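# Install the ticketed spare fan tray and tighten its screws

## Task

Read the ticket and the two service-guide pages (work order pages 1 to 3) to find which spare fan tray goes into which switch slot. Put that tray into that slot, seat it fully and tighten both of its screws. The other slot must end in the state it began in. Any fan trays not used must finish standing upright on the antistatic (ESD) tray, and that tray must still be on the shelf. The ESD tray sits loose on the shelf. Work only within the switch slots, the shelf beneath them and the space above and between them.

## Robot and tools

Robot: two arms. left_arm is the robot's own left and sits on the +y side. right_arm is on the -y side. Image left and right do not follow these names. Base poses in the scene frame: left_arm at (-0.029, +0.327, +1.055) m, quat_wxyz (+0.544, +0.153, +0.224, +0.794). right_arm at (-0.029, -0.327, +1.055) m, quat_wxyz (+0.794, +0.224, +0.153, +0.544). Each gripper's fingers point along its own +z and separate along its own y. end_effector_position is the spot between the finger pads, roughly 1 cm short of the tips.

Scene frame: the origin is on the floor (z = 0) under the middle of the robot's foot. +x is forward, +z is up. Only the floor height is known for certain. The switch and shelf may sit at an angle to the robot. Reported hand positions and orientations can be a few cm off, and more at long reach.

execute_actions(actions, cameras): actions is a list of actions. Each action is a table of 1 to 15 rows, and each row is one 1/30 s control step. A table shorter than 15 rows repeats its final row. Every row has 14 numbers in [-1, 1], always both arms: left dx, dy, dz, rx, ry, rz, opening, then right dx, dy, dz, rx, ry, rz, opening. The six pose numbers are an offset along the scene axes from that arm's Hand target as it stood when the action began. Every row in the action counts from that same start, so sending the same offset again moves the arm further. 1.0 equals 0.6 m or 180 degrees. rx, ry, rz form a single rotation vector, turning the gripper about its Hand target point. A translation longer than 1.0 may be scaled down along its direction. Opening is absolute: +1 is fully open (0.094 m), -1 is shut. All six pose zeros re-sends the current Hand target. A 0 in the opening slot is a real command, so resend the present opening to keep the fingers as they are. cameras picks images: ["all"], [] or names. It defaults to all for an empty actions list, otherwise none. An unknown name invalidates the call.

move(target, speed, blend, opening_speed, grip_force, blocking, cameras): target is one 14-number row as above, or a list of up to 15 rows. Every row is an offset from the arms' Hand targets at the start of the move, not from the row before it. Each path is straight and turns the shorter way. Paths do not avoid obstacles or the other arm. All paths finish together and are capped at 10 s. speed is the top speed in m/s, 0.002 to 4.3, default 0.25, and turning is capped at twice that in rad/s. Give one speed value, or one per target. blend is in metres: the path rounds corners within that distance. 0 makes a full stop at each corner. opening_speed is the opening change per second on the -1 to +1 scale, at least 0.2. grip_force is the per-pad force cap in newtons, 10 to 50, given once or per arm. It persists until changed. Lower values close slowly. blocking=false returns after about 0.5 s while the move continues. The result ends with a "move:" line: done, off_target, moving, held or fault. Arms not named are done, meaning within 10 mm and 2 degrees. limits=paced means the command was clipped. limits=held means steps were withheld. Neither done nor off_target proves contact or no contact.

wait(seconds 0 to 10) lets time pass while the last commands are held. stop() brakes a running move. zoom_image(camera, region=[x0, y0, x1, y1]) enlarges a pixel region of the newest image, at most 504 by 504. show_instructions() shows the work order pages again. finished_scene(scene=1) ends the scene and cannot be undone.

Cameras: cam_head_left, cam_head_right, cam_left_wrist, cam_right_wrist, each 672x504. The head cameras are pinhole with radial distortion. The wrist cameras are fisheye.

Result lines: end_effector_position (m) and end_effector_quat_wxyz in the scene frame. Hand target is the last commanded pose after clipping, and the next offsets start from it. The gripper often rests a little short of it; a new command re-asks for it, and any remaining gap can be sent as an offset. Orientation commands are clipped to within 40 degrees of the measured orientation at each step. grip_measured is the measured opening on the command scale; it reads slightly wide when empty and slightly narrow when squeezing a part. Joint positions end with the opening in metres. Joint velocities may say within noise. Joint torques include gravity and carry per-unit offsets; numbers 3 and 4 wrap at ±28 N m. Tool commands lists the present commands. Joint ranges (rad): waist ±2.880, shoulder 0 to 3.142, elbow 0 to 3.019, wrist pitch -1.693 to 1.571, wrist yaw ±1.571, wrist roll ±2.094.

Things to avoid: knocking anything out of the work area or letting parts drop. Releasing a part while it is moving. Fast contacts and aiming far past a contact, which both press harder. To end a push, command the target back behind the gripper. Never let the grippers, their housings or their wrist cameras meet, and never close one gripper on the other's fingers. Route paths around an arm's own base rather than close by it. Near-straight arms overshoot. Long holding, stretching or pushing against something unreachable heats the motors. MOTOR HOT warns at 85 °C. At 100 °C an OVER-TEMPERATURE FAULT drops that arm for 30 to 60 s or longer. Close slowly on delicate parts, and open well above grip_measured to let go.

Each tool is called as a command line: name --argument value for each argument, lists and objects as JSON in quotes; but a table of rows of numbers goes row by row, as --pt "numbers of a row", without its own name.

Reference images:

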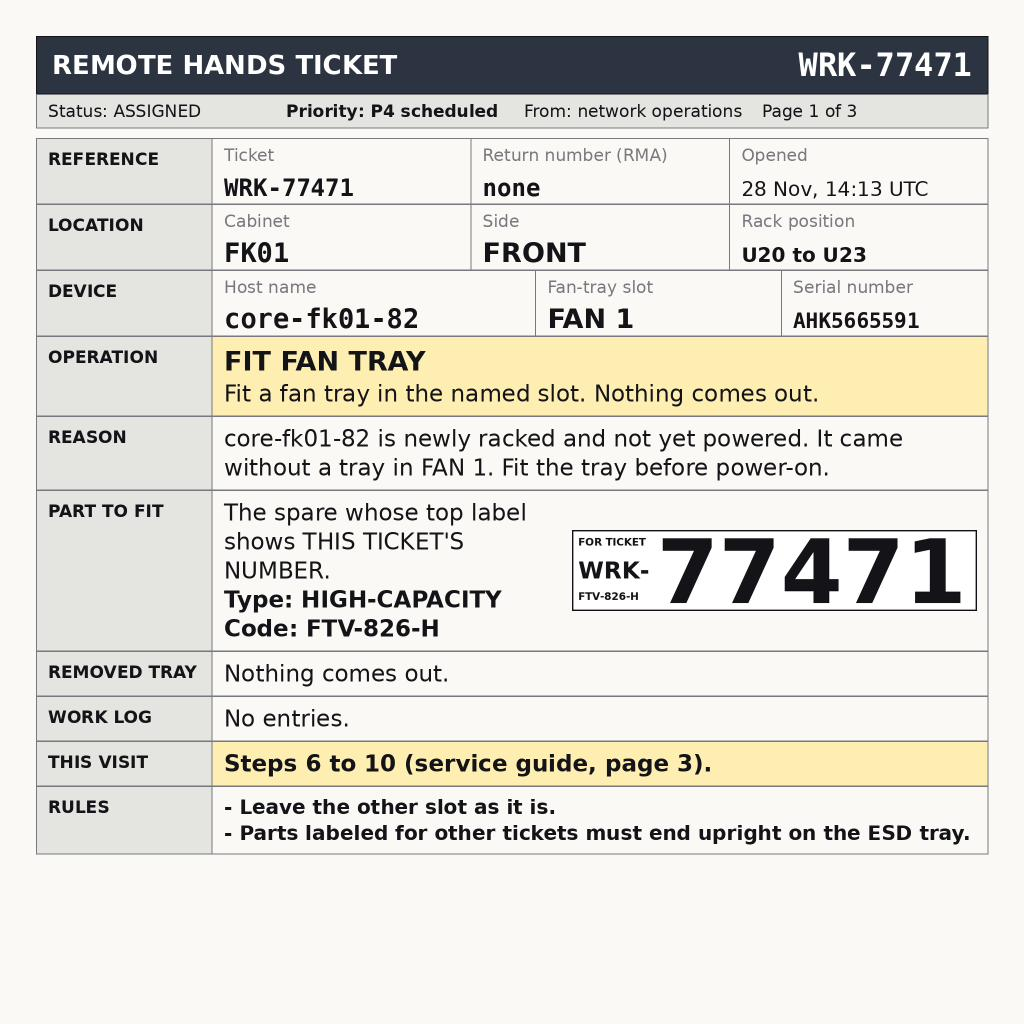

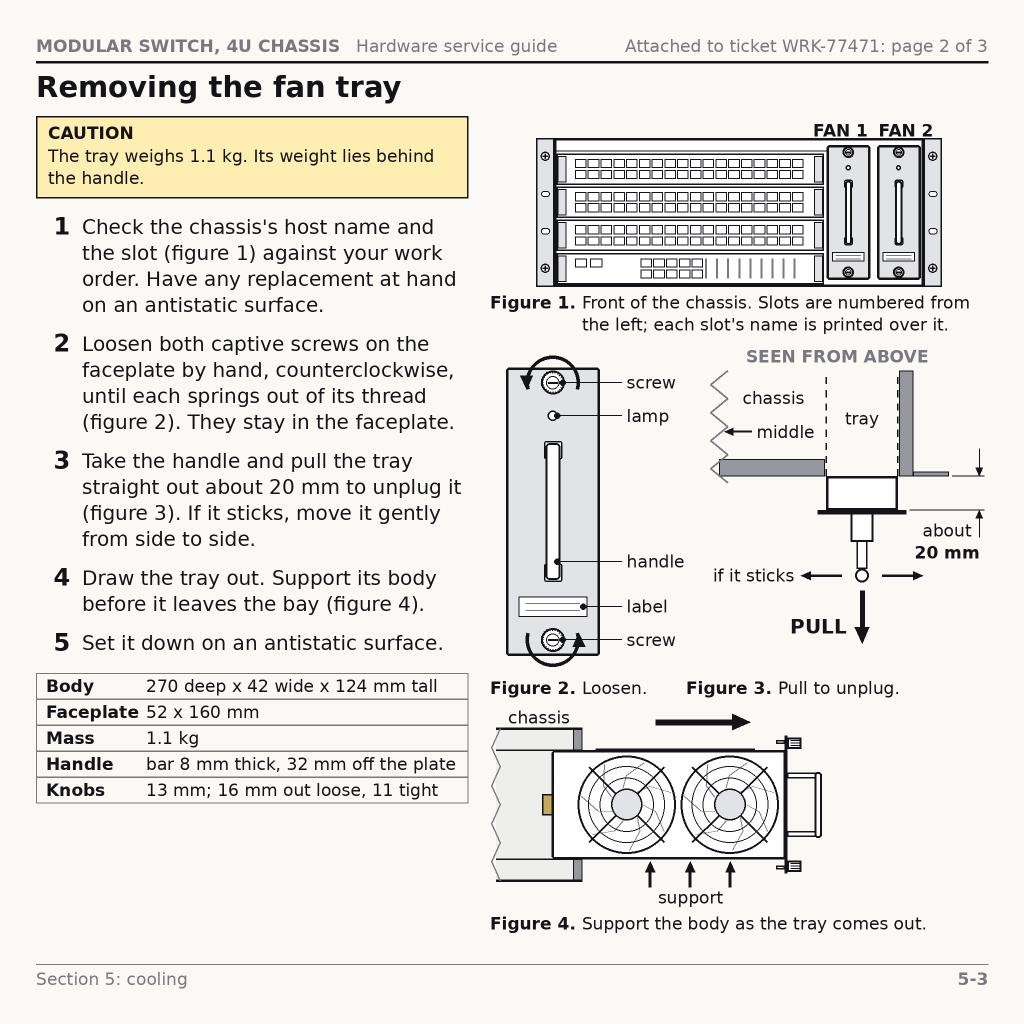

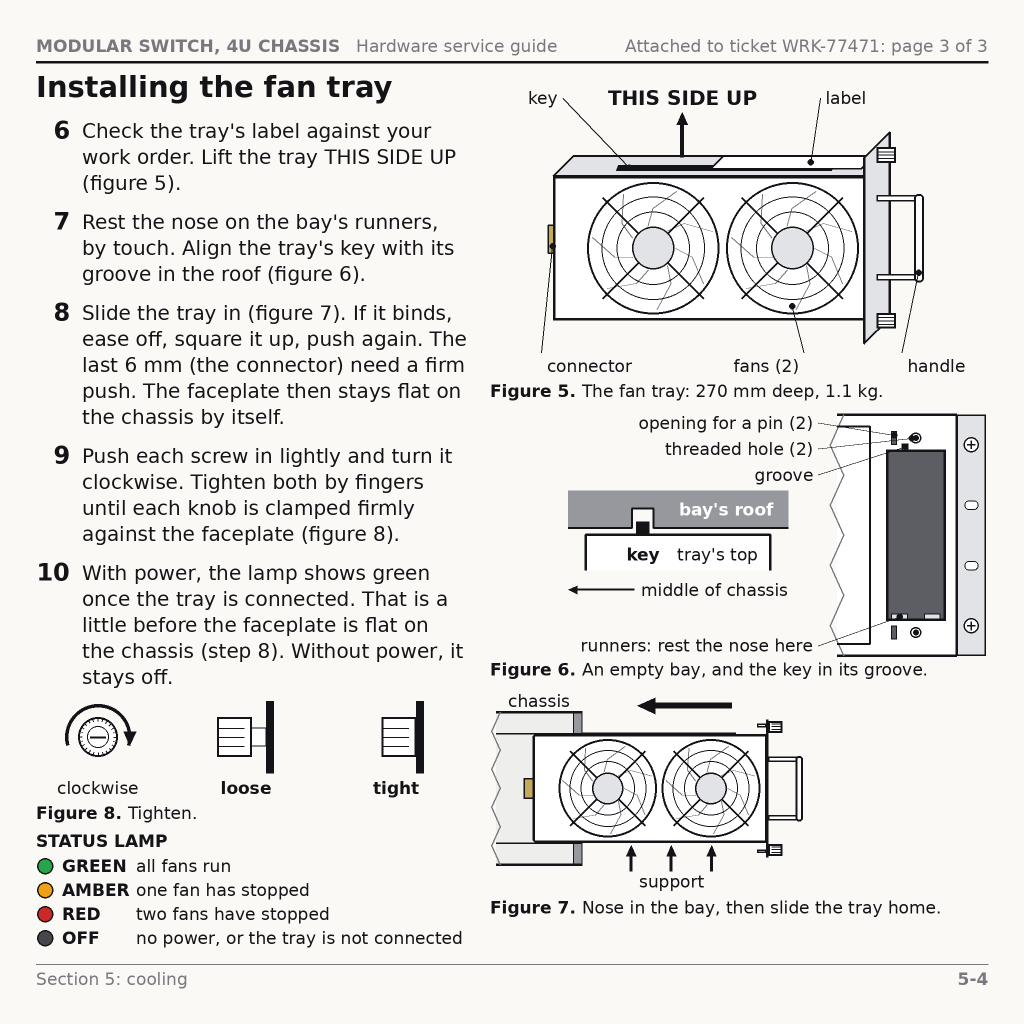

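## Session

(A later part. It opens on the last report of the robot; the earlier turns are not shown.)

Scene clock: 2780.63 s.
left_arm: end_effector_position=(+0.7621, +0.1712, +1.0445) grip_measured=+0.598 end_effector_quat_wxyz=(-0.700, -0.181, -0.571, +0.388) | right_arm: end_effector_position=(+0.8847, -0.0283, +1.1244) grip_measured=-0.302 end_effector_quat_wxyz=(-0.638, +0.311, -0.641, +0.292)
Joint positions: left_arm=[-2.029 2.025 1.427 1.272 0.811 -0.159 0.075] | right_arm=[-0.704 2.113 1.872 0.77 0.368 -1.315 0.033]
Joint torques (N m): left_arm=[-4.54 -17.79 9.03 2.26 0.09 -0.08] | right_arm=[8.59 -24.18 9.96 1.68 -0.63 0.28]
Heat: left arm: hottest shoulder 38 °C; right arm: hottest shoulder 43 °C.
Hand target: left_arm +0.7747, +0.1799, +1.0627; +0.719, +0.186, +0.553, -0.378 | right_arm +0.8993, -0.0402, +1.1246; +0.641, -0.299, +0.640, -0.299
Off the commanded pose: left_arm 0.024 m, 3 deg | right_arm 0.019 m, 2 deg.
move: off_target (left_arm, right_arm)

move --pt "0 0 0 0 0 0 0.6 0.0 0.0 0.0 0 0 0 -1" --pt "0 0 0 0 0 0 0.6 0.15 0.01 0.008 0 0 0 -1" --speed 0.15 --cameras '["cam_left_wrist","cam_right_wrist"]'

zoom_image --camera "cam_left_wrist" --region '[355, 75, 425, 135]'

zoom_image --camera "cam_right_wrist" --region '[250, 140, 430, 290]'

Scene clock: 2790.00 s.
left_arm: end_effector_position=(+0.7621, +0.1712, +1.0445) grip_measured=+0.598 end_effector_quat_wxyz=(-0.700, -0.181, -0.571, +0.388) | right_arm: end_effector_position=(+0.8876, -0.0266, +1.1207) grip_measured=-0.762 end_effector_quat_wxyz=(-0.624, +0.300, -0.660, +0.291)
Joint positions: left_arm=[-2.029 2.025 1.427 1.272 0.811 -0.159 0.075] | right_arm=[-0.695 2.123 1.899 0.731 0.42 -1.292 0.011]
Joint torques (N m): left_arm=[-4.54 -17.79 9.05 2.26 0.09 -0.09] | right_arm=[5.54 -19.43 24.17 -2.82 -4.22 0.22]
Heat: left arm: hottest shoulder 38 °C; right arm: hottest shoulder 43 °C.
Hand target: left_arm +0.7747, +0.1799, +1.0627; +0.719, +0.186, +0.553, -0.378 | right_arm +0.9893, -0.0343, +1.1292; +0.641, -0.299, +0.640, -0.299
Off the commanded pose: left_arm 0.024 m, 3 deg | right_arm 0.102 m, 3 deg.
move: off_target (left_arm, right_arm)
Images, in order (width x height): cam_left_wrist 672x504, cam_right_wrist 672x504.

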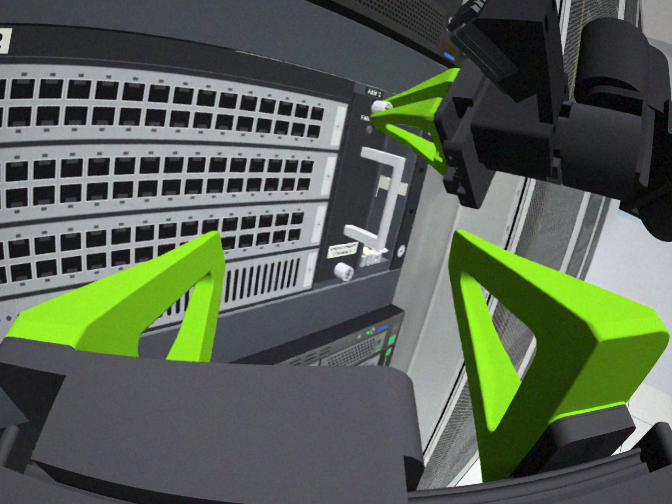

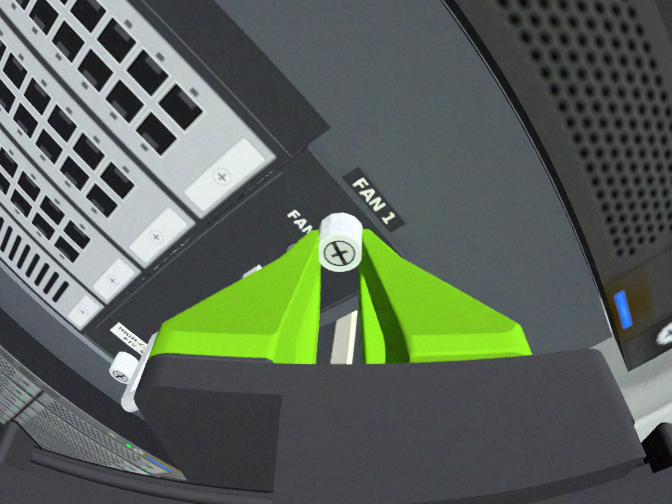

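Scaled by 7.200 from the camera's 672x504 image, which has a finer 960x720 frame.

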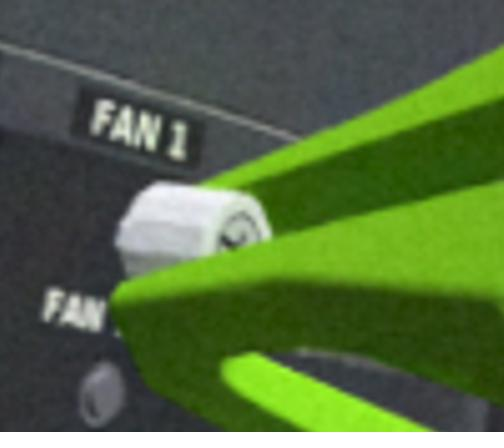

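Scaled by 2.800 from the camera's 672x504 image, which has a finer 960x720 frame.

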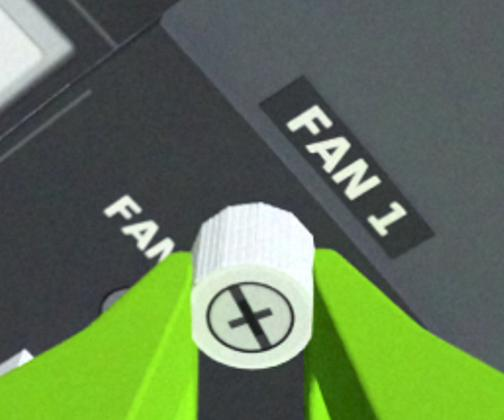

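move --target '[0,0,0,0,0,0,0.6,0.0,0.0,0.0,0.55,0,0,-1]' --speed 0.4 --cameras '["cam_right_wrist"]'

zoom_image --camera "cam_right_wrist" --region '[250, 140, 430, 290]'

move --pt "0 0 0 0 0 0 0.6 -0.13 0.0 0.0 0.0 0 0 -1" --pt "0 0 0 0 0 0 0.6 -0.13 0.0 0.0 0.0 0 0 -0.3" --pt "0 0 0 0 0 0 0.6 -0.19 0.0 0.0 0.0 0 0 -0.3" --pt "0 0 0 0 0 0 0.6 -0.19 0.0 0.0 -0.55 0 0 -0.3" --speed '[0.3,0.3,0.15,0.5]' --cameras '["cam_right_wrist","cam_left_wrist"]'

zoom_image --camera "cam_left_wrist" --region '[355, 75, 425, 135]'

Scene clock: 2803.13 s.
left_arm: end_effector_position=(+0.7621, +0.1712, +1.0445) grip_measured=+0.598 end_effector_quat_wxyz=(-0.700, -0.181, -0.571, +0.388) | right_arm: end_effector_position=(+0.8880, -0.0143, +1.1198) grip_measured=-0.762 end_effector_quat_wxyz=(+0.626, +0.302, +0.661, +0.285)
Joint positions: left_arm=[-2.029 2.025 1.427 1.272 0.811 -0.159 0.075] | right_arm=[-0.683 2.142 1.926 0.72 0.423 0.423 0.011]
Joint torques (N m): left_arm=[-4.54 -17.79 9.05 2.26 0.08 -0.08] | right_arm=[4.6 -20.78 22.97 -2.67 -4.26 0.18]
Heat: left arm: hottest shoulder 38 °C; right arm: hottest shoulder 43 °C.
Hand target: left_arm +0.7747, +0.1799, +1.0627; +0.719, +0.186, +0.553, -0.378 | right_arm +0.9892, -0.0340, +1.1293; +0.644, +0.293, +0.643, +0.293
Off the commanded pose: left_arm 0.024 m, 3 deg | right_arm 0.104 m, 3 deg.
move: off_target (left_arm, right_arm)
Images, in order (width x height): cam_right_wrist 672x504.

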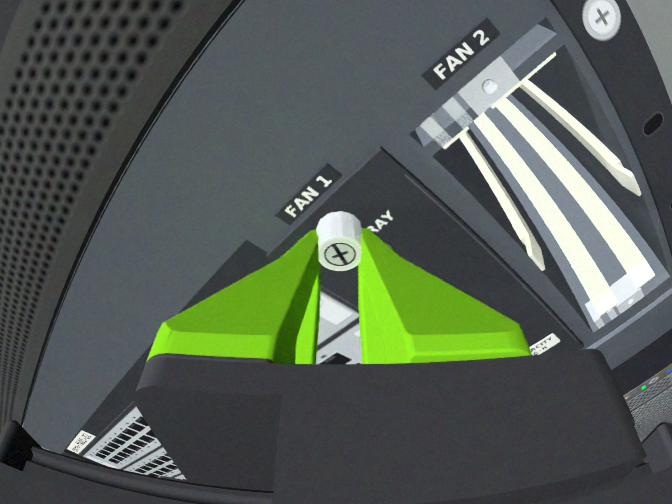

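Scaled by 2.800 from the camera's 672x504 image, which has a finer 960x720 frame.

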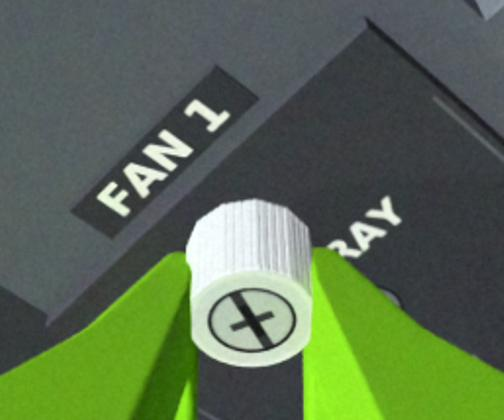

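Scene clock: 2808.30 s.
left_arm: end_effector_position=(+0.7621, +0.1712, +1.0445) grip_measured=+0.598 end_effector_quat_wxyz=(-0.700, -0.181, -0.571, +0.388) | right_arm: end_effector_position=(+0.8707, -0.0169, +1.1171) grip_measured=-0.302 end_effector_quat_wxyz=(-0.638, +0.308, -0.645, +0.287)
Joint positions: left_arm=[-2.029 2.025 1.427 1.272 0.811 -0.159 0.075] | right_arm=[-0.686 2.115 1.837 0.803 0.387 -1.31 0.033]
Joint torques (N m): left_arm=[-4.54 -17.79 9.05 2.26 0.08 -0.08] | right_arm=[9.05 -27.16 5.78 2.52 -0.56 0.11]
Heat: left arm: hottest shoulder 38 °C; right arm: hottest shoulder 43 °C.
Hand target: left_arm +0.7747, +0.1799, +1.0627; +0.719, +0.186, +0.553, -0.378 | right_arm +0.8753, -0.0343, +1.1292; +0.641, -0.299, +0.640, -0.299
Off the commanded pose: left_arm 0.024 m, 3 deg | right_arm 0.022 m, 2 deg.
move: off_target (left_arm, right_arm); target 2's new opening was sent with right_arm's hand 0.031 m and 2 deg from that target
Images, in order (width x height): cam_left_wrist 672x504, cam_right_wrist 672x504.

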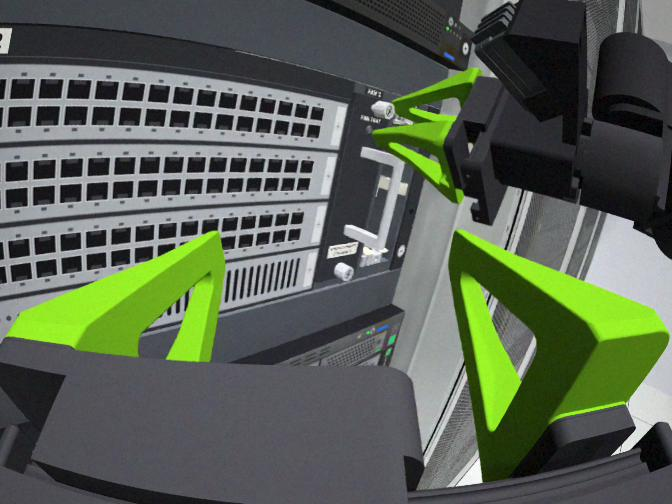

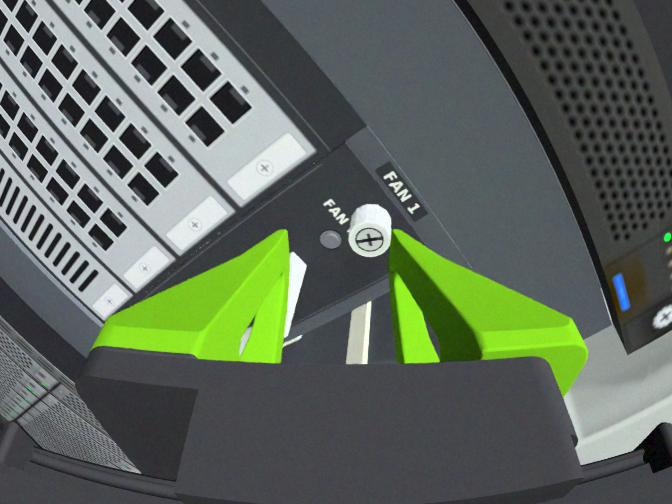

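Scaled by 7.200 from the camera's 672x504 image, which has a finer 960x720 frame.

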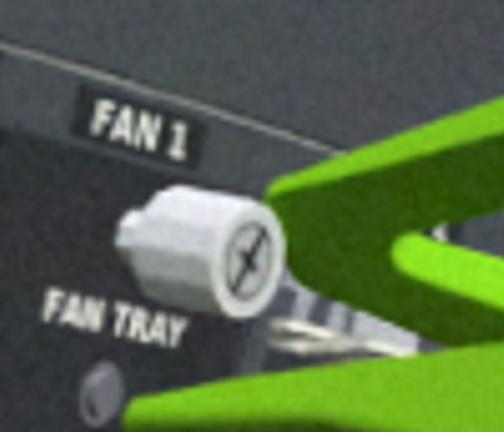

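move --pt "0 0 0 0 0 0 0.6 0.0 -0.02 0.012 0.0 0 0 -0.3" --pt "0 0 0 0 0 0 0.6 0.062 -0.015 0.01 0.0 0 0 -0.3" --speed '[0.1]'

speed must be one number or one for each of the 2 targets, got a list of 1; nothing of the call was run

move --pt "0 0 0 0 0 0 0.6 0.0 -0.02 0.012 0.0 0 0 -0.3" --pt "0 0 0 0 0 0 0.6 0.064 -0.015 0.01 0.0 0 0 -0.3" --speed 0.1

Scene clock: 2821.77 s.
left_arm: end_effector_position=(+0.7621, +0.1712, +1.0445) grip_measured=+0.598 end_effector_quat_wxyz=(-0.700, -0.181, -0.571, +0.388) | right_arm: end_effector_position=(+0.8860, -0.0279, +1.1260) grip_measured=-0.302 end_effector_quat_wxyz=(-0.635, +0.315, -0.644, +0.288)
Joint positions: left_arm=[-2.029 2.025 1.427 1.272 0.811 -0.159 0.075] | right_arm=[-0.703 2.106 1.874 0.745 0.368 -1.31 0.033]
Joint torques (N m): left_arm=[-4.54 -17.73 9.05 2.26 0.09 -0.08] | right_arm=[8.18 -23.82 12.96 0.92 -0.76 0.28]
Heat: left arm: hottest shoulder 38 °C; right arm: hottest shoulder 43 °C.
Hand target: left_arm +0.7747, +0.1799, +1.0627; +0.719, +0.186, +0.553, -0.378 | right_arm +0.9137, -0.0433, +1.1353; +0.641, -0.299, +0.640, -0.299
Off the commanded pose: left_arm 0.024 m, 3 deg | right_arm 0.033 m, 2 deg.
move: off_target (left_arm, right_arm)

move --pt "0 0 0 0 0 0 0.6 0.0 0.0 0.0 0 0 0 -1" --pt "0 0 0 0 0 0 0.6 0.1 0.01 -0.006 0 0 0 -1" --pt "0 0 0 0 0 0 0.6 0.1 0.01 -0.006 0.55 0 0 -1" --speed '[0.2,0.2,0.45]' --cameras '["cam_right_wrist"]'

zoom_image --camera "cam_right_wrist" --region '[250, 140, 430, 290]'

move --pt "0 0 0 0 0 0 0.6 -0.1 0.0 0.0 0.0 0 0 -1" --pt "0 0 0 0 0 0 0.6 -0.1 0.0 0.0 0.0 0 0 -0.3" --pt "0 0 0 0 0 0 0.6 -0.16 0.0 0.0 0.0 0 0 -0.3" --pt "0 0 0 0 0 0 0.6 -0.16 0.0 0.0 -0.55 0 0 -0.3" --speed '[0.3,0.3,0.15,0.5]' --cameras '["cam_right_wrist","cam_left_wrist"]'

zoom_image --camera "cam_left_wrist" --region '[355, 75, 425, 135]'

Scene clock: 2837.20 s.
left_arm: end_effector_position=(+0.7621, +0.1712, +1.0445) grip_measured=+0.598 end_effector_quat_wxyz=(-0.700, -0.181, -0.571, +0.388) | right_arm: end_effector_position=(+0.8882, -0.0170, +1.1224) grip_measured=-0.757 end_effector_quat_wxyz=(+0.629, +0.288, +0.663, +0.284)
Joint positions: left_arm=[-2.029 2.025 1.427 1.272 0.811 -0.159 0.075] | right_arm=[-0.689 2.132 1.914 0.721 0.402 0.402 0.011]
Joint torques (N m): left_arm=[-4.54 -17.73 9.03 2.26 0.09 -0.08] | right_arm=[5.42 -20.84 21.68 -2.07 -3.17 0.4]
Heat: left arm: hottest shoulder 38 °C; right arm: hottest shoulder 42 °C.
Hand target: left_arm +0.7747, +0.1799, +1.0627; +0.719, +0.186, +0.553, -0.378 | right_arm +0.9737, -0.0373, +1.1321; +0.644, +0.294, +0.643, +0.293
Off the commanded pose: left_arm 0.024 m, 3 deg | right_arm 0.088 m, 3 deg.
move: off_target (left_arm, right_arm)
Images, in order (width x height): cam_right_wrist 672x504.

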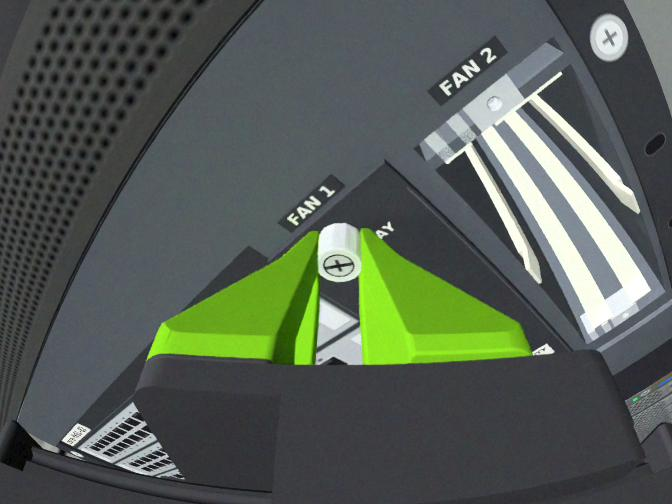

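Scaled by 2.800 from the camera's 672x504 image, which has a finer 960x720 frame.

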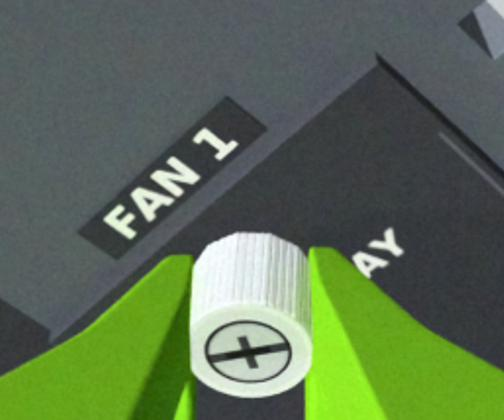

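Scene clock: 2842.43 s.
left_arm: end_effector_position=(+0.7621, +0.1712, +1.0445) grip_measured=+0.598 end_effector_quat_wxyz=(-0.700, -0.181, -0.571, +0.388) | right_arm: end_effector_position=(+0.8728, -0.0184, +1.1194) grip_measured=-0.302 end_effector_quat_wxyz=(-0.638, +0.309, -0.645, +0.286)
Joint positions: left_arm=[-2.029 2.025 1.427 1.272 0.811 -0.159 0.075] | right_arm=[-0.688 2.111 1.84 0.793 0.382 -1.308 0.033]
Joint torques (N m): left_arm=[-4.54 -17.73 9.05 2.25 0.09 -0.08] | right_arm=[8.94 -27.22 5.79 2.54 -0.49 0.14]
Heat: left arm: hottest shoulder 38 °C; right arm: hottest shoulder 42 °C.
Hand target: left_arm +0.7747, +0.1799, +1.0627; +0.719, +0.186, +0.553, -0.378 | right_arm +0.8777, -0.0371, +1.1317; +0.641, -0.299, +0.640, -0.299
Off the commanded pose: left_arm 0.024 m, 3 deg | right_arm 0.023 m, 2 deg.
move: off_target (left_arm, right_arm); target 2's new opening was sent with right_arm's hand 0.033 m and 2 deg from that target
Images, in order (width x height): cam_left_wrist 672x504, cam_right_wrist 672x504.

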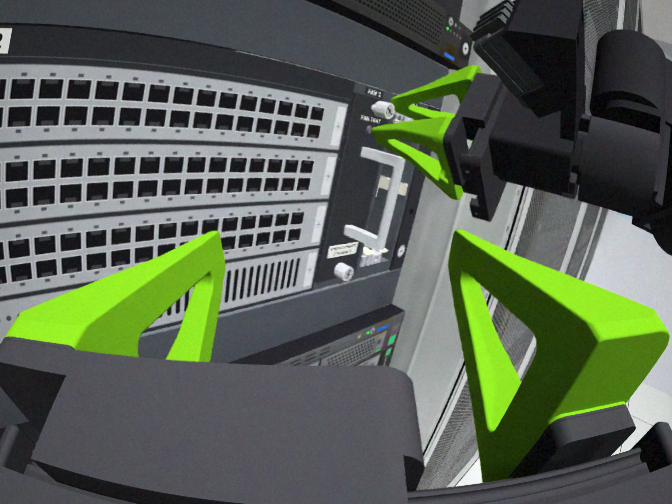

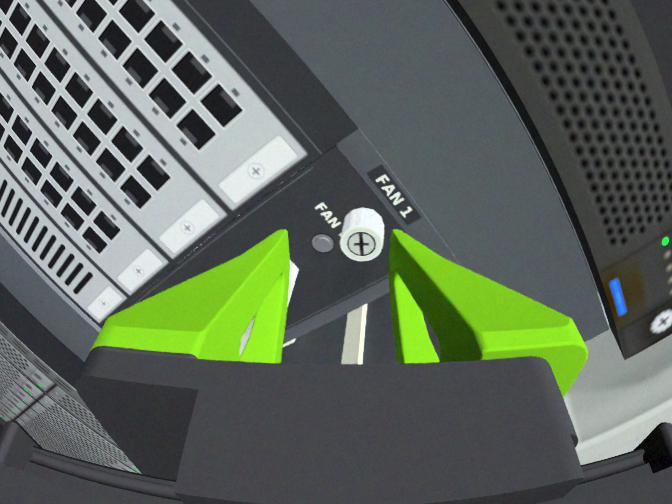

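Scaled by 7.200 from the camera's 672x504 image, which has a finer 960x720 frame.

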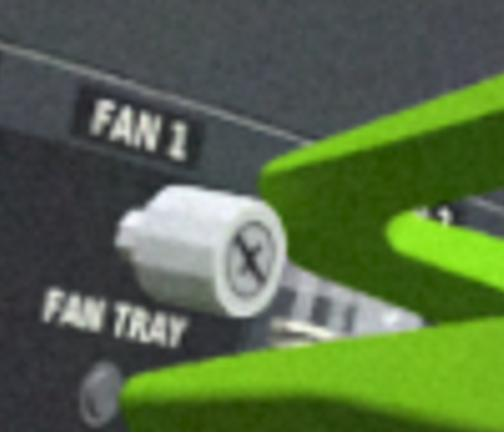

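move --pt "0 0 0 0 0 0 0.6 0.0 -0.02 0.012 0.0 0 0 -0.3" --pt "0 0 0 0 0 0 0.6 0.044 -0.012 0.008 0.0 0 0 -0.3" --speed 0.1 --cameras '["cam_right_wrist"]'

zoom_image --camera "cam_right_wrist" --region '[250, 140, 430, 290]'

Scene clock: 2853.17 s.
left_arm: end_effector_position=(+0.7621, +0.1712, +1.0445) grip_measured=+0.598 end_effector_quat_wxyz=(-0.700, -0.181, -0.571, +0.388) | right_arm: end_effector_position=(+0.8843, -0.0296, +1.1313) grip_measured=-0.302 end_effector_quat_wxyz=(-0.638, +0.312, -0.643, +0.288)
Joint positions: left_arm=[-2.029 2.025 1.427 1.272 0.811 -0.159 0.075] | right_arm=[-0.702 2.095 1.862 0.752 0.368 -1.309 0.033]
Joint torques (N m): left_arm=[-4.54 -17.79 9.05 2.26 0.08 -0.08] | right_arm=[8.23 -24.23 11.04 1.4 -0.6 0.25]
Heat: left arm: hottest shoulder 38 °C; right arm: hottest shoulder 41 °C.
Hand target: left_arm +0.7747, +0.1799, +1.0627; +0.719, +0.186, +0.553, -0.378 | right_arm +0.9041, -0.0445, +1.1366; +0.641, -0.299, +0.640, -0.299
Off the commanded pose: left_arm 0.024 m, 3 deg | right_arm 0.025 m, 2 deg.
move: off_target (left_arm, right_arm)
Images, in order (width x height): cam_right_wrist 672x504.

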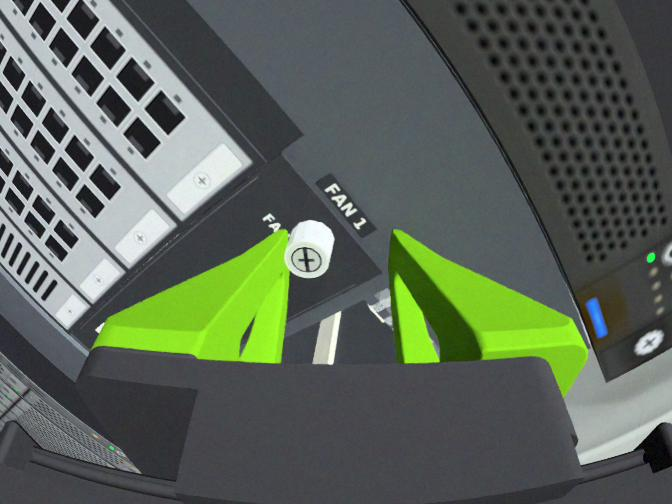

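Scaled by 2.800 from the camera's 672x504 image, which has a finer 960x720 frame.

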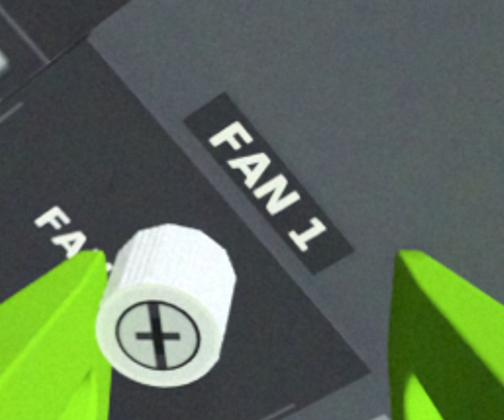

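move --pt "0 0 0 0 0 0 0.6 -0.008 0.006 -0.022 0.0 0 0 -0.3" --speed 0.1

Scene clock: 2857.80 s.
left_arm: end_effector_position=(+0.7621, +0.1712, +1.0445) grip_measured=+0.598 end_effector_quat_wxyz=(-0.700, -0.181, -0.571, +0.388) | right_arm: end_effector_position=(+0.8822, -0.0256, +1.1208) grip_measured=-0.302 end_effector_quat_wxyz=(-0.635, +0.316, -0.644, +0.286)
Joint positions: left_arm=[-2.029 2.025 1.427 1.272 0.811 -0.159 0.075] | right_arm=[-0.702 2.109 1.862 0.756 0.368 -1.309 0.033]
Joint torques (N m): left_arm=[-4.54 -17.79 9.05 2.26 0.09 -0.08] | right_arm=[8.41 -23.82 10.41 2.33 -0.63 0.26]
Heat: left arm: hottest shoulder 38 °C; right arm: hottest shoulder 42 °C.
Hand target: left_arm +0.7747, +0.1799, +1.0627; +0.719, +0.186, +0.553, -0.378 | right_arm +0.8992, -0.0408, +1.1232; +0.641, -0.299, +0.641, -0.299
Off the commanded pose: left_arm 0.024 m, 3 deg | right_arm 0.023 m, 3 deg.
move: off_target (left_arm, right_arm)

move --pt "0 0 0 0 0 0 0.6 0.0 0.0 0.0 0 0 0 -1" --pt "0 0 0 0 0 0 0.6 0.12 0.01 0.012 0 0 0 -1" --speed 0.2 --cameras '["cam_right_wrist","cam_left_wrist"]'

zoom_image --camera "cam_right_wrist" --region '[250, 140, 430, 290]'

zoom_image --camera "cam_left_wrist" --region '[355, 75, 425, 135]'

Scene clock: 2865.03 s.
left_arm: end_effector_position=(+0.7621, +0.1712, +1.0445) grip_measured=+0.598 end_effector_quat_wxyz=(-0.700, -0.181, -0.571, +0.388) | right_arm: end_effector_position=(+0.8860, -0.0263, +1.1203) grip_measured=-0.766 end_effector_quat_wxyz=(-0.625, +0.304, -0.659, +0.289)
Joint positions: left_arm=[-2.029 2.025 1.427 1.272 0.811 -0.159 0.075] | right_arm=[-0.696 2.118 1.889 0.733 0.411 -1.293 0.011]
Joint torques (N m): left_arm=[-4.6 -17.79 9.05 2.26 0.08 -0.08] | right_arm=[6.12 -19.9 22.64 -2.04 -3.53 0.18]
Heat: left arm: hottest shoulder 38 °C; right arm: hottest shoulder 43 °C.
Hand target: left_arm +0.7747, +0.1799, +1.0627; +0.719, +0.186, +0.553, -0.378 | right_arm +0.9712, -0.0347, +1.1306; +0.641, -0.299, +0.641, -0.299
Off the commanded pose: left_arm 0.024 m, 3 deg | right_arm 0.086 m, 3 deg.
move: off_target (left_arm, right_arm)
Images, in order (width x height): cam_left_wrist 672x504, cam_right_wrist 672x504.

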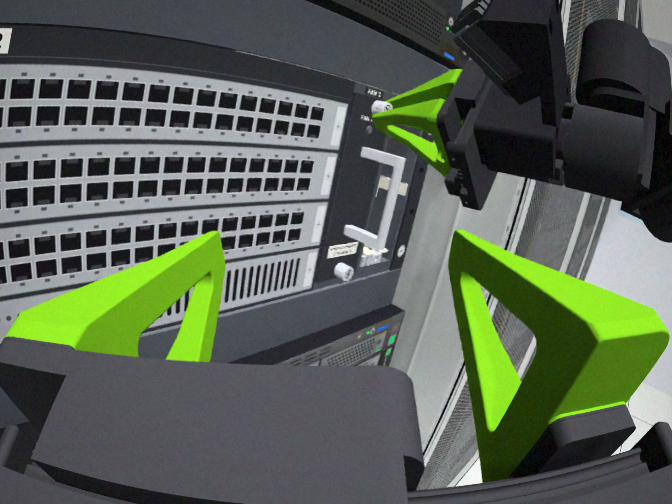

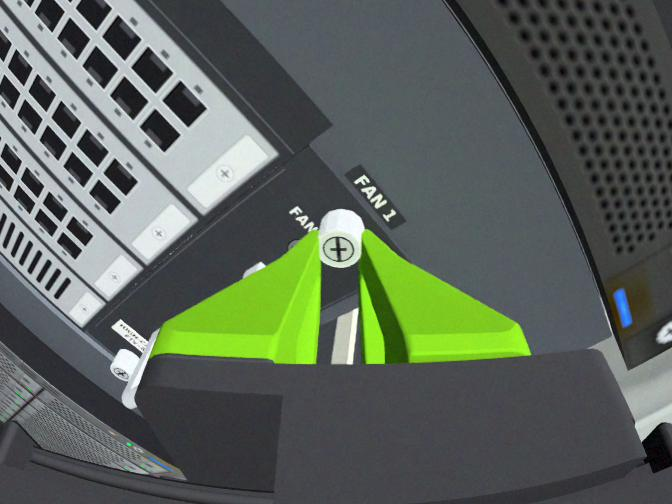

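Scaled by 2.800 from the camera's 672x504 image, which has a finer 960x720 frame.

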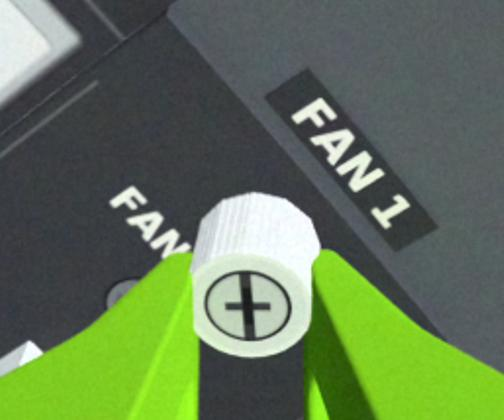

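Scaled by 7.200 from the camera's 672x504 image, which has a finer 960x720 frame.

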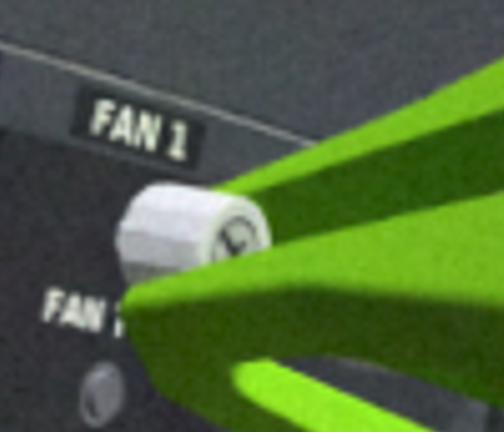

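move --target '[0,0,0,0,0,0,0.6,0.0,0.0,0.0,0.25,0,0,-1]' --speed 0.3

move --pt "0 0 0 0 0 0 0.6 -0.1 0.0 0.0 0.0 0 0 -1" --pt "0 0 0 0 0 0 0.6 -0.1 0.0 0.0 0.0 0 0 -0.4" --speed 0.2 --cameras '["cam_right_wrist","cam_left_wrist"]'

zoom_image --camera "cam_right_wrist" --region '[250, 140, 430, 290]'

zoom_image --camera "cam_left_wrist" --region '[355, 75, 425, 135]'

Scene clock: 2876.93 s.
left_arm: end_effector_position=(+0.7621, +0.1712, +1.0445) grip_measured=+0.598 end_effector_quat_wxyz=(-0.700, -0.181, -0.571, +0.388) | right_arm: end_effector_position=(+0.8861, -0.0210, +1.1175) grip_measured=-0.766 end_effector_quat_wxyz=(+0.687, -0.033, +0.726, -0.027)
Joint positions: left_arm=[-2.029 2.025 1.427 1.272 0.811 -0.159 0.075] | right_arm=[-0.693 2.128 1.899 0.726 0.41 -0.513 0.011]
Joint torques (N m): left_arm=[-4.6 -17.79 9.05 2.26 0.09 -0.08] | right_arm=[5.89 -20.6 22.13 -1.92 -3.44 0.2]
Heat: left arm: hottest shoulder 38 °C; right arm: hottest shoulder 43 °C.
Hand target: left_arm +0.7747, +0.1799, +1.0627; +0.719, +0.186, +0.553, -0.378 | right_arm +0.9713, -0.0349, +1.1306; +0.707, -0.031, +0.706, -0.031
Off the commanded pose: left_arm 0.024 m, 3 deg | right_arm 0.087 m, 3 deg.
move: off_target (left_arm, right_arm)

Scene clock: 2878.33 s.
left_arm: end_effector_position=(+0.7621, +0.1712, +1.0445) grip_measured=+0.598 end_effector_quat_wxyz=(-0.700, -0.181, -0.571, +0.388) | right_arm: end_effector_position=(+0.8860, -0.0154, +1.1188) grip_measured=-0.403 end_effector_quat_wxyz=(+0.697, -0.043, +0.716, -0.017)
Joint positions: left_arm=[-2.029 2.025 1.427 1.272 0.811 -0.159 0.075] | right_arm=[-0.694 2.135 1.901 0.744 0.371 -0.517 0.028]
Joint torques (N m): left_arm=[-4.54 -17.73 9.06 2.26 0.08 -0.08] | right_arm=[8.29 -24.76 11.88 1.2 -0.56 0.1]
Heat: left arm: hottest shoulder 38 °C; right arm: hottest elbow 43 °C.
Hand target: left_arm +0.7747, +0.1799, +1.0627; +0.719, +0.186, +0.553, -0.378 | right_arm +0.9113, -0.0349, +1.1305; +0.707, -0.031, +0.706, -0.031
Off the commanded pose: left_arm 0.024 m, 3 deg | right_arm 0.034 m, 3 deg.
move: off_target (left_arm, right_arm); target 2's new opening was sent with right_arm's hand 0.030 m and 2 deg from that target
Images, in order (width x height): cam_left_wrist 672x504, cam_right_wrist 672x504.

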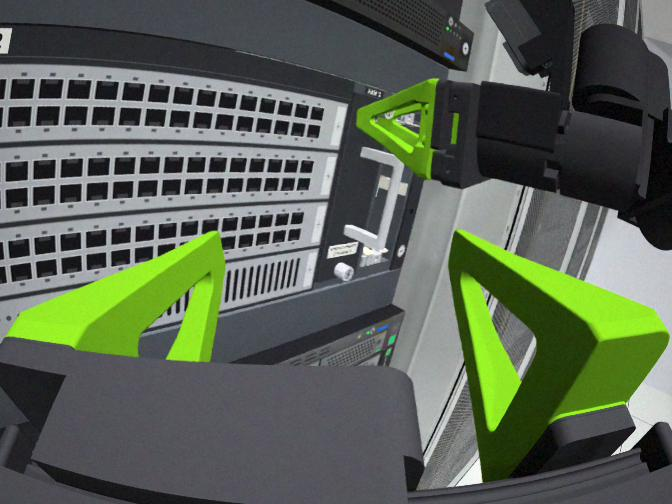

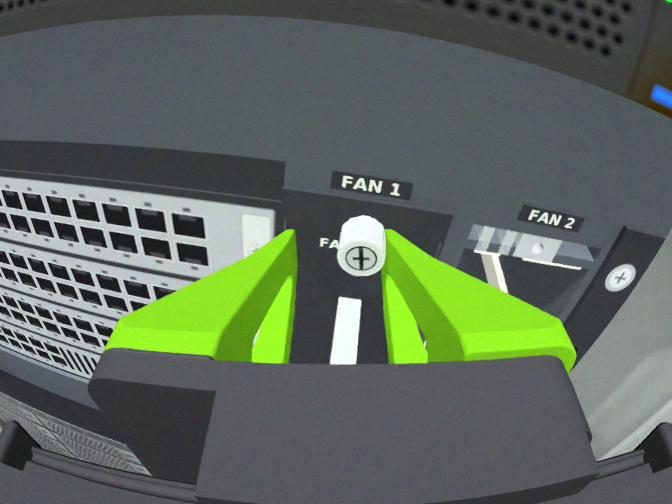

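Scaled by 2.800 from the camera's 672x504 image, which has a finer 960x720 frame.

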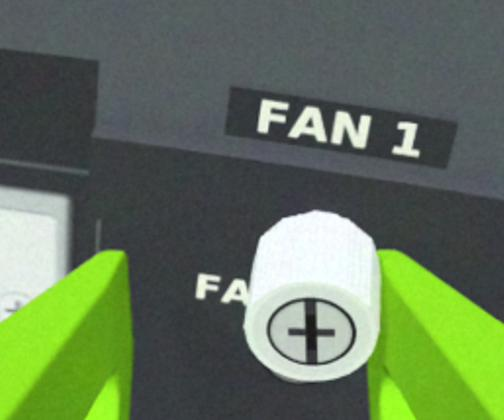

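Scaled by 7.200 from the camera's 672x504 image, which has a finer 960x720 frame.

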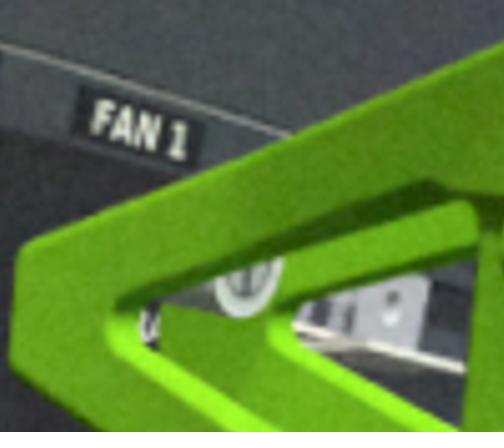

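move --pt "0 0 0 0 0 0 0.6 -0.008 0.0 0.0 0 0 0 -0.4" --pt "0 0 0 0 0 0 0.6 -0.008 0.0 0.0 0 0 0 -1" --pt "0 0 0 0 0 0 0.6 0.1 0.0 0.0 0 0 0 -1" --pt "0 0 0 0 0 0 0.6 0.1 0.0 0.0 0.35 0 0 -1" --speed 0.3 --cameras '["cam_right_wrist"]'

zoom_image --camera "cam_right_wrist" --region '[250, 140, 430, 290]'

move --pt "0 0 0 0 0 0 0.6 -0.1 0.0 0.0 0.0 0 0 -1" --pt "0 0 0 0 0 0 0.6 -0.1 0.0 0.0 0.0 0 0 -0.3" --pt "0 0 0 0 0 0 0.6 -0.16 0.0 0.0 0.0 0 0 -0.3" --pt "0 0 0 0 0 0 0.6 -0.16 0.0 0.0 -0.6 0 0 -0.3" --speed '[0.3,0.3,0.15,0.5]' --cameras '["cam_right_wrist","cam_left_wrist"]'

zoom_image --camera "cam_left_wrist" --region '[355, 75, 425, 135]'

Scene clock: 2895.97 s.
left_arm: end_effector_position=(+0.7621, +0.1712, +1.0445) grip_measured=+0.598 end_effector_quat_wxyz=(-0.700, -0.181, -0.571, +0.388) | right_arm: end_effector_position=(+0.8882, -0.0138, +1.1210) grip_measured=-0.759 end_effector_quat_wxyz=(+0.604, +0.336, +0.642, +0.333)
Joint positions: left_arm=[-2.029 2.025 1.427 1.272 0.811 -0.159 0.075] | right_arm=[-0.687 2.136 1.919 0.715 0.399 0.555 0.011]
Joint torques (N m): left_arm=[-4.54 -17.79 9.05 2.28 0.09 -0.08] | right_arm=[5.48 -20.89 21.48 -1.65 -2.96 0.43]
Heat: left arm: hottest shoulder 38 °C; right arm: hottest elbow 44 °C.
Hand target: left_arm +0.7747, +0.1799, +1.0627; +0.719, +0.186, +0.553, -0.378 | right_arm +0.9713, -0.0347, +1.1307; +0.619, +0.343, +0.618, +0.343
Off the commanded pose: left_arm 0.024 m, 3 deg | right_arm 0.086 m, 3 deg.
move: off_target (left_arm, right_arm); target 2's new opening was sent with right_arm's hand 0.031 m and 3 deg from that target
Images, in order (width x height): cam_right_wrist 672x504.

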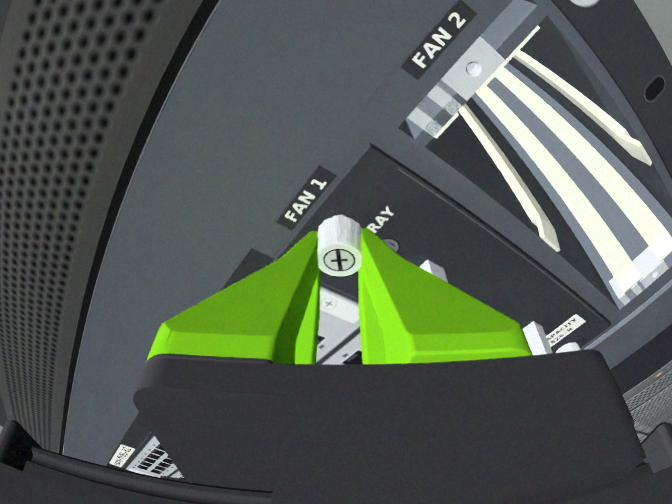

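Scaled by 2.800 from the camera's 672x504 image, which has a finer 960x720 frame.

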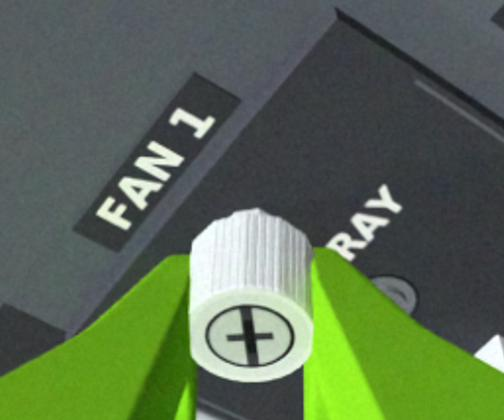

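Scene clock: 2901.40 s.
left_arm: end_effector_position=(+0.7621, +0.1712, +1.0445) grip_measured=+0.598 end_effector_quat_wxyz=(-0.700, -0.181, -0.571, +0.388) | right_arm: end_effector_position=(+0.8704, -0.0165, +1.1178) grip_measured=-0.302 end_effector_quat_wxyz=(-0.638, +0.309, -0.645, +0.287)
Joint positions: left_arm=[-2.029 2.025 1.427 1.272 0.811 -0.159 0.075] | right_arm=[-0.686 2.113 1.835 0.801 0.385 -1.311 0.033]
Joint torques (N m): left_arm=[-4.54 -17.79 9.05 2.26 0.08 -0.08] | right_arm=[9 -27.22 5.75 2.48 -0.48 0.15]
Heat: left arm: hottest shoulder 38 °C; right arm: hottest elbow 43 °C.
Hand target: left_arm +0.7747, +0.1799, +1.0627; +0.719, +0.186, +0.553, -0.378 | right_arm +0.8753, -0.0348, +1.1307; +0.641, -0.299, +0.641, -0.299
Off the commanded pose: left_arm 0.024 m, 3 deg | right_arm 0.023 m, 2 deg.
move: off_target (left_arm, right_arm); target 2's new opening was sent with right_arm's hand 0.031 m and 2 deg from that target
Images, in order (width x height): cam_left_wrist 672x504, cam_right_wrist 672x504.

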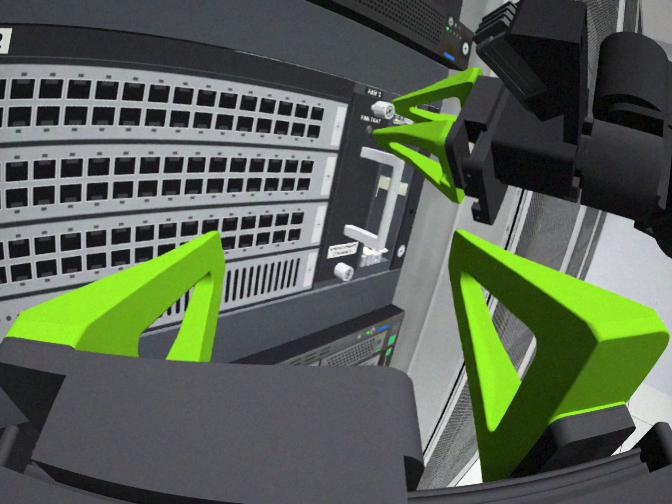

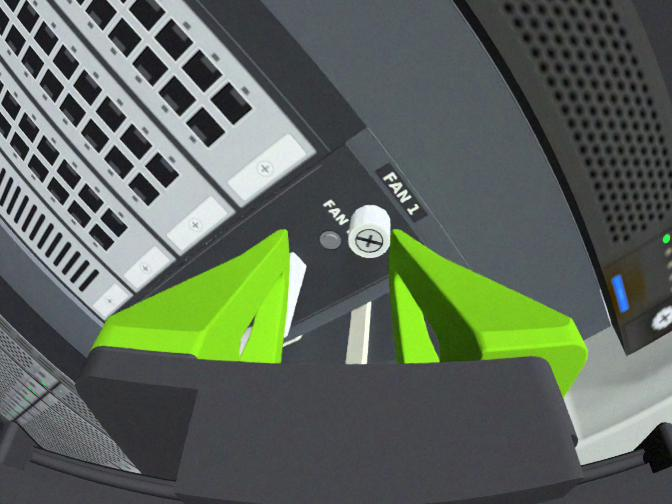

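Scaled by 7.200 from the camera's 672x504 image, which has a finer 960x720 frame.

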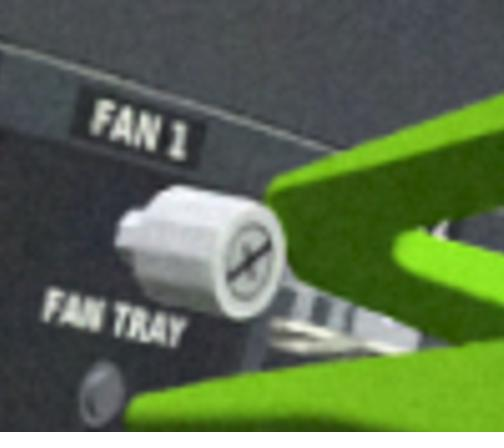

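move --pt "0 0 0 0 0 0 0.6 0.0 -0.022 0.01 0.0 0 0 -0.3" --pt "0 0 0 0 0 0 0.6 0.042 -0.012 -0.006 0.0 0 0 -0.3" --speed 0.1

Scene clock: 2909.00 s.
left_arm: end_effector_position=(+0.7621, +0.1712, +1.0445) grip_measured=+0.598 end_effector_quat_wxyz=(-0.700, -0.181, -0.571, +0.388) | right_arm: end_effector_position=(+0.8824, -0.0298, +1.1232) grip_measured=-0.302 end_effector_quat_wxyz=(-0.637, +0.311, -0.642, +0.291)
Joint positions: left_arm=[-2.029 2.025 1.427 1.272 0.811 -0.159 0.075] | right_arm=[-0.705 2.106 1.858 0.771 0.368 -1.312 0.033]
Joint torques (N m): left_arm=[-4.6 -17.79 9.05 2.26 0.09 -0.08] | right_arm=[8.47 -24 10.8 1.36 -0.64 0.28]
Heat: left arm: hottest shoulder 38 °C; right arm: hottest shoulder 42 °C.
Hand target: left_arm +0.7747, +0.1799, +1.0627; +0.719, +0.186, +0.553, -0.378 | right_arm +0.9006, -0.0421, +1.1272; +0.641, -0.299, +0.641, -0.299
Off the commanded pose: left_arm 0.024 m, 3 deg | right_arm 0.022 m, 2 deg.
move: off_target (left_arm, right_arm)


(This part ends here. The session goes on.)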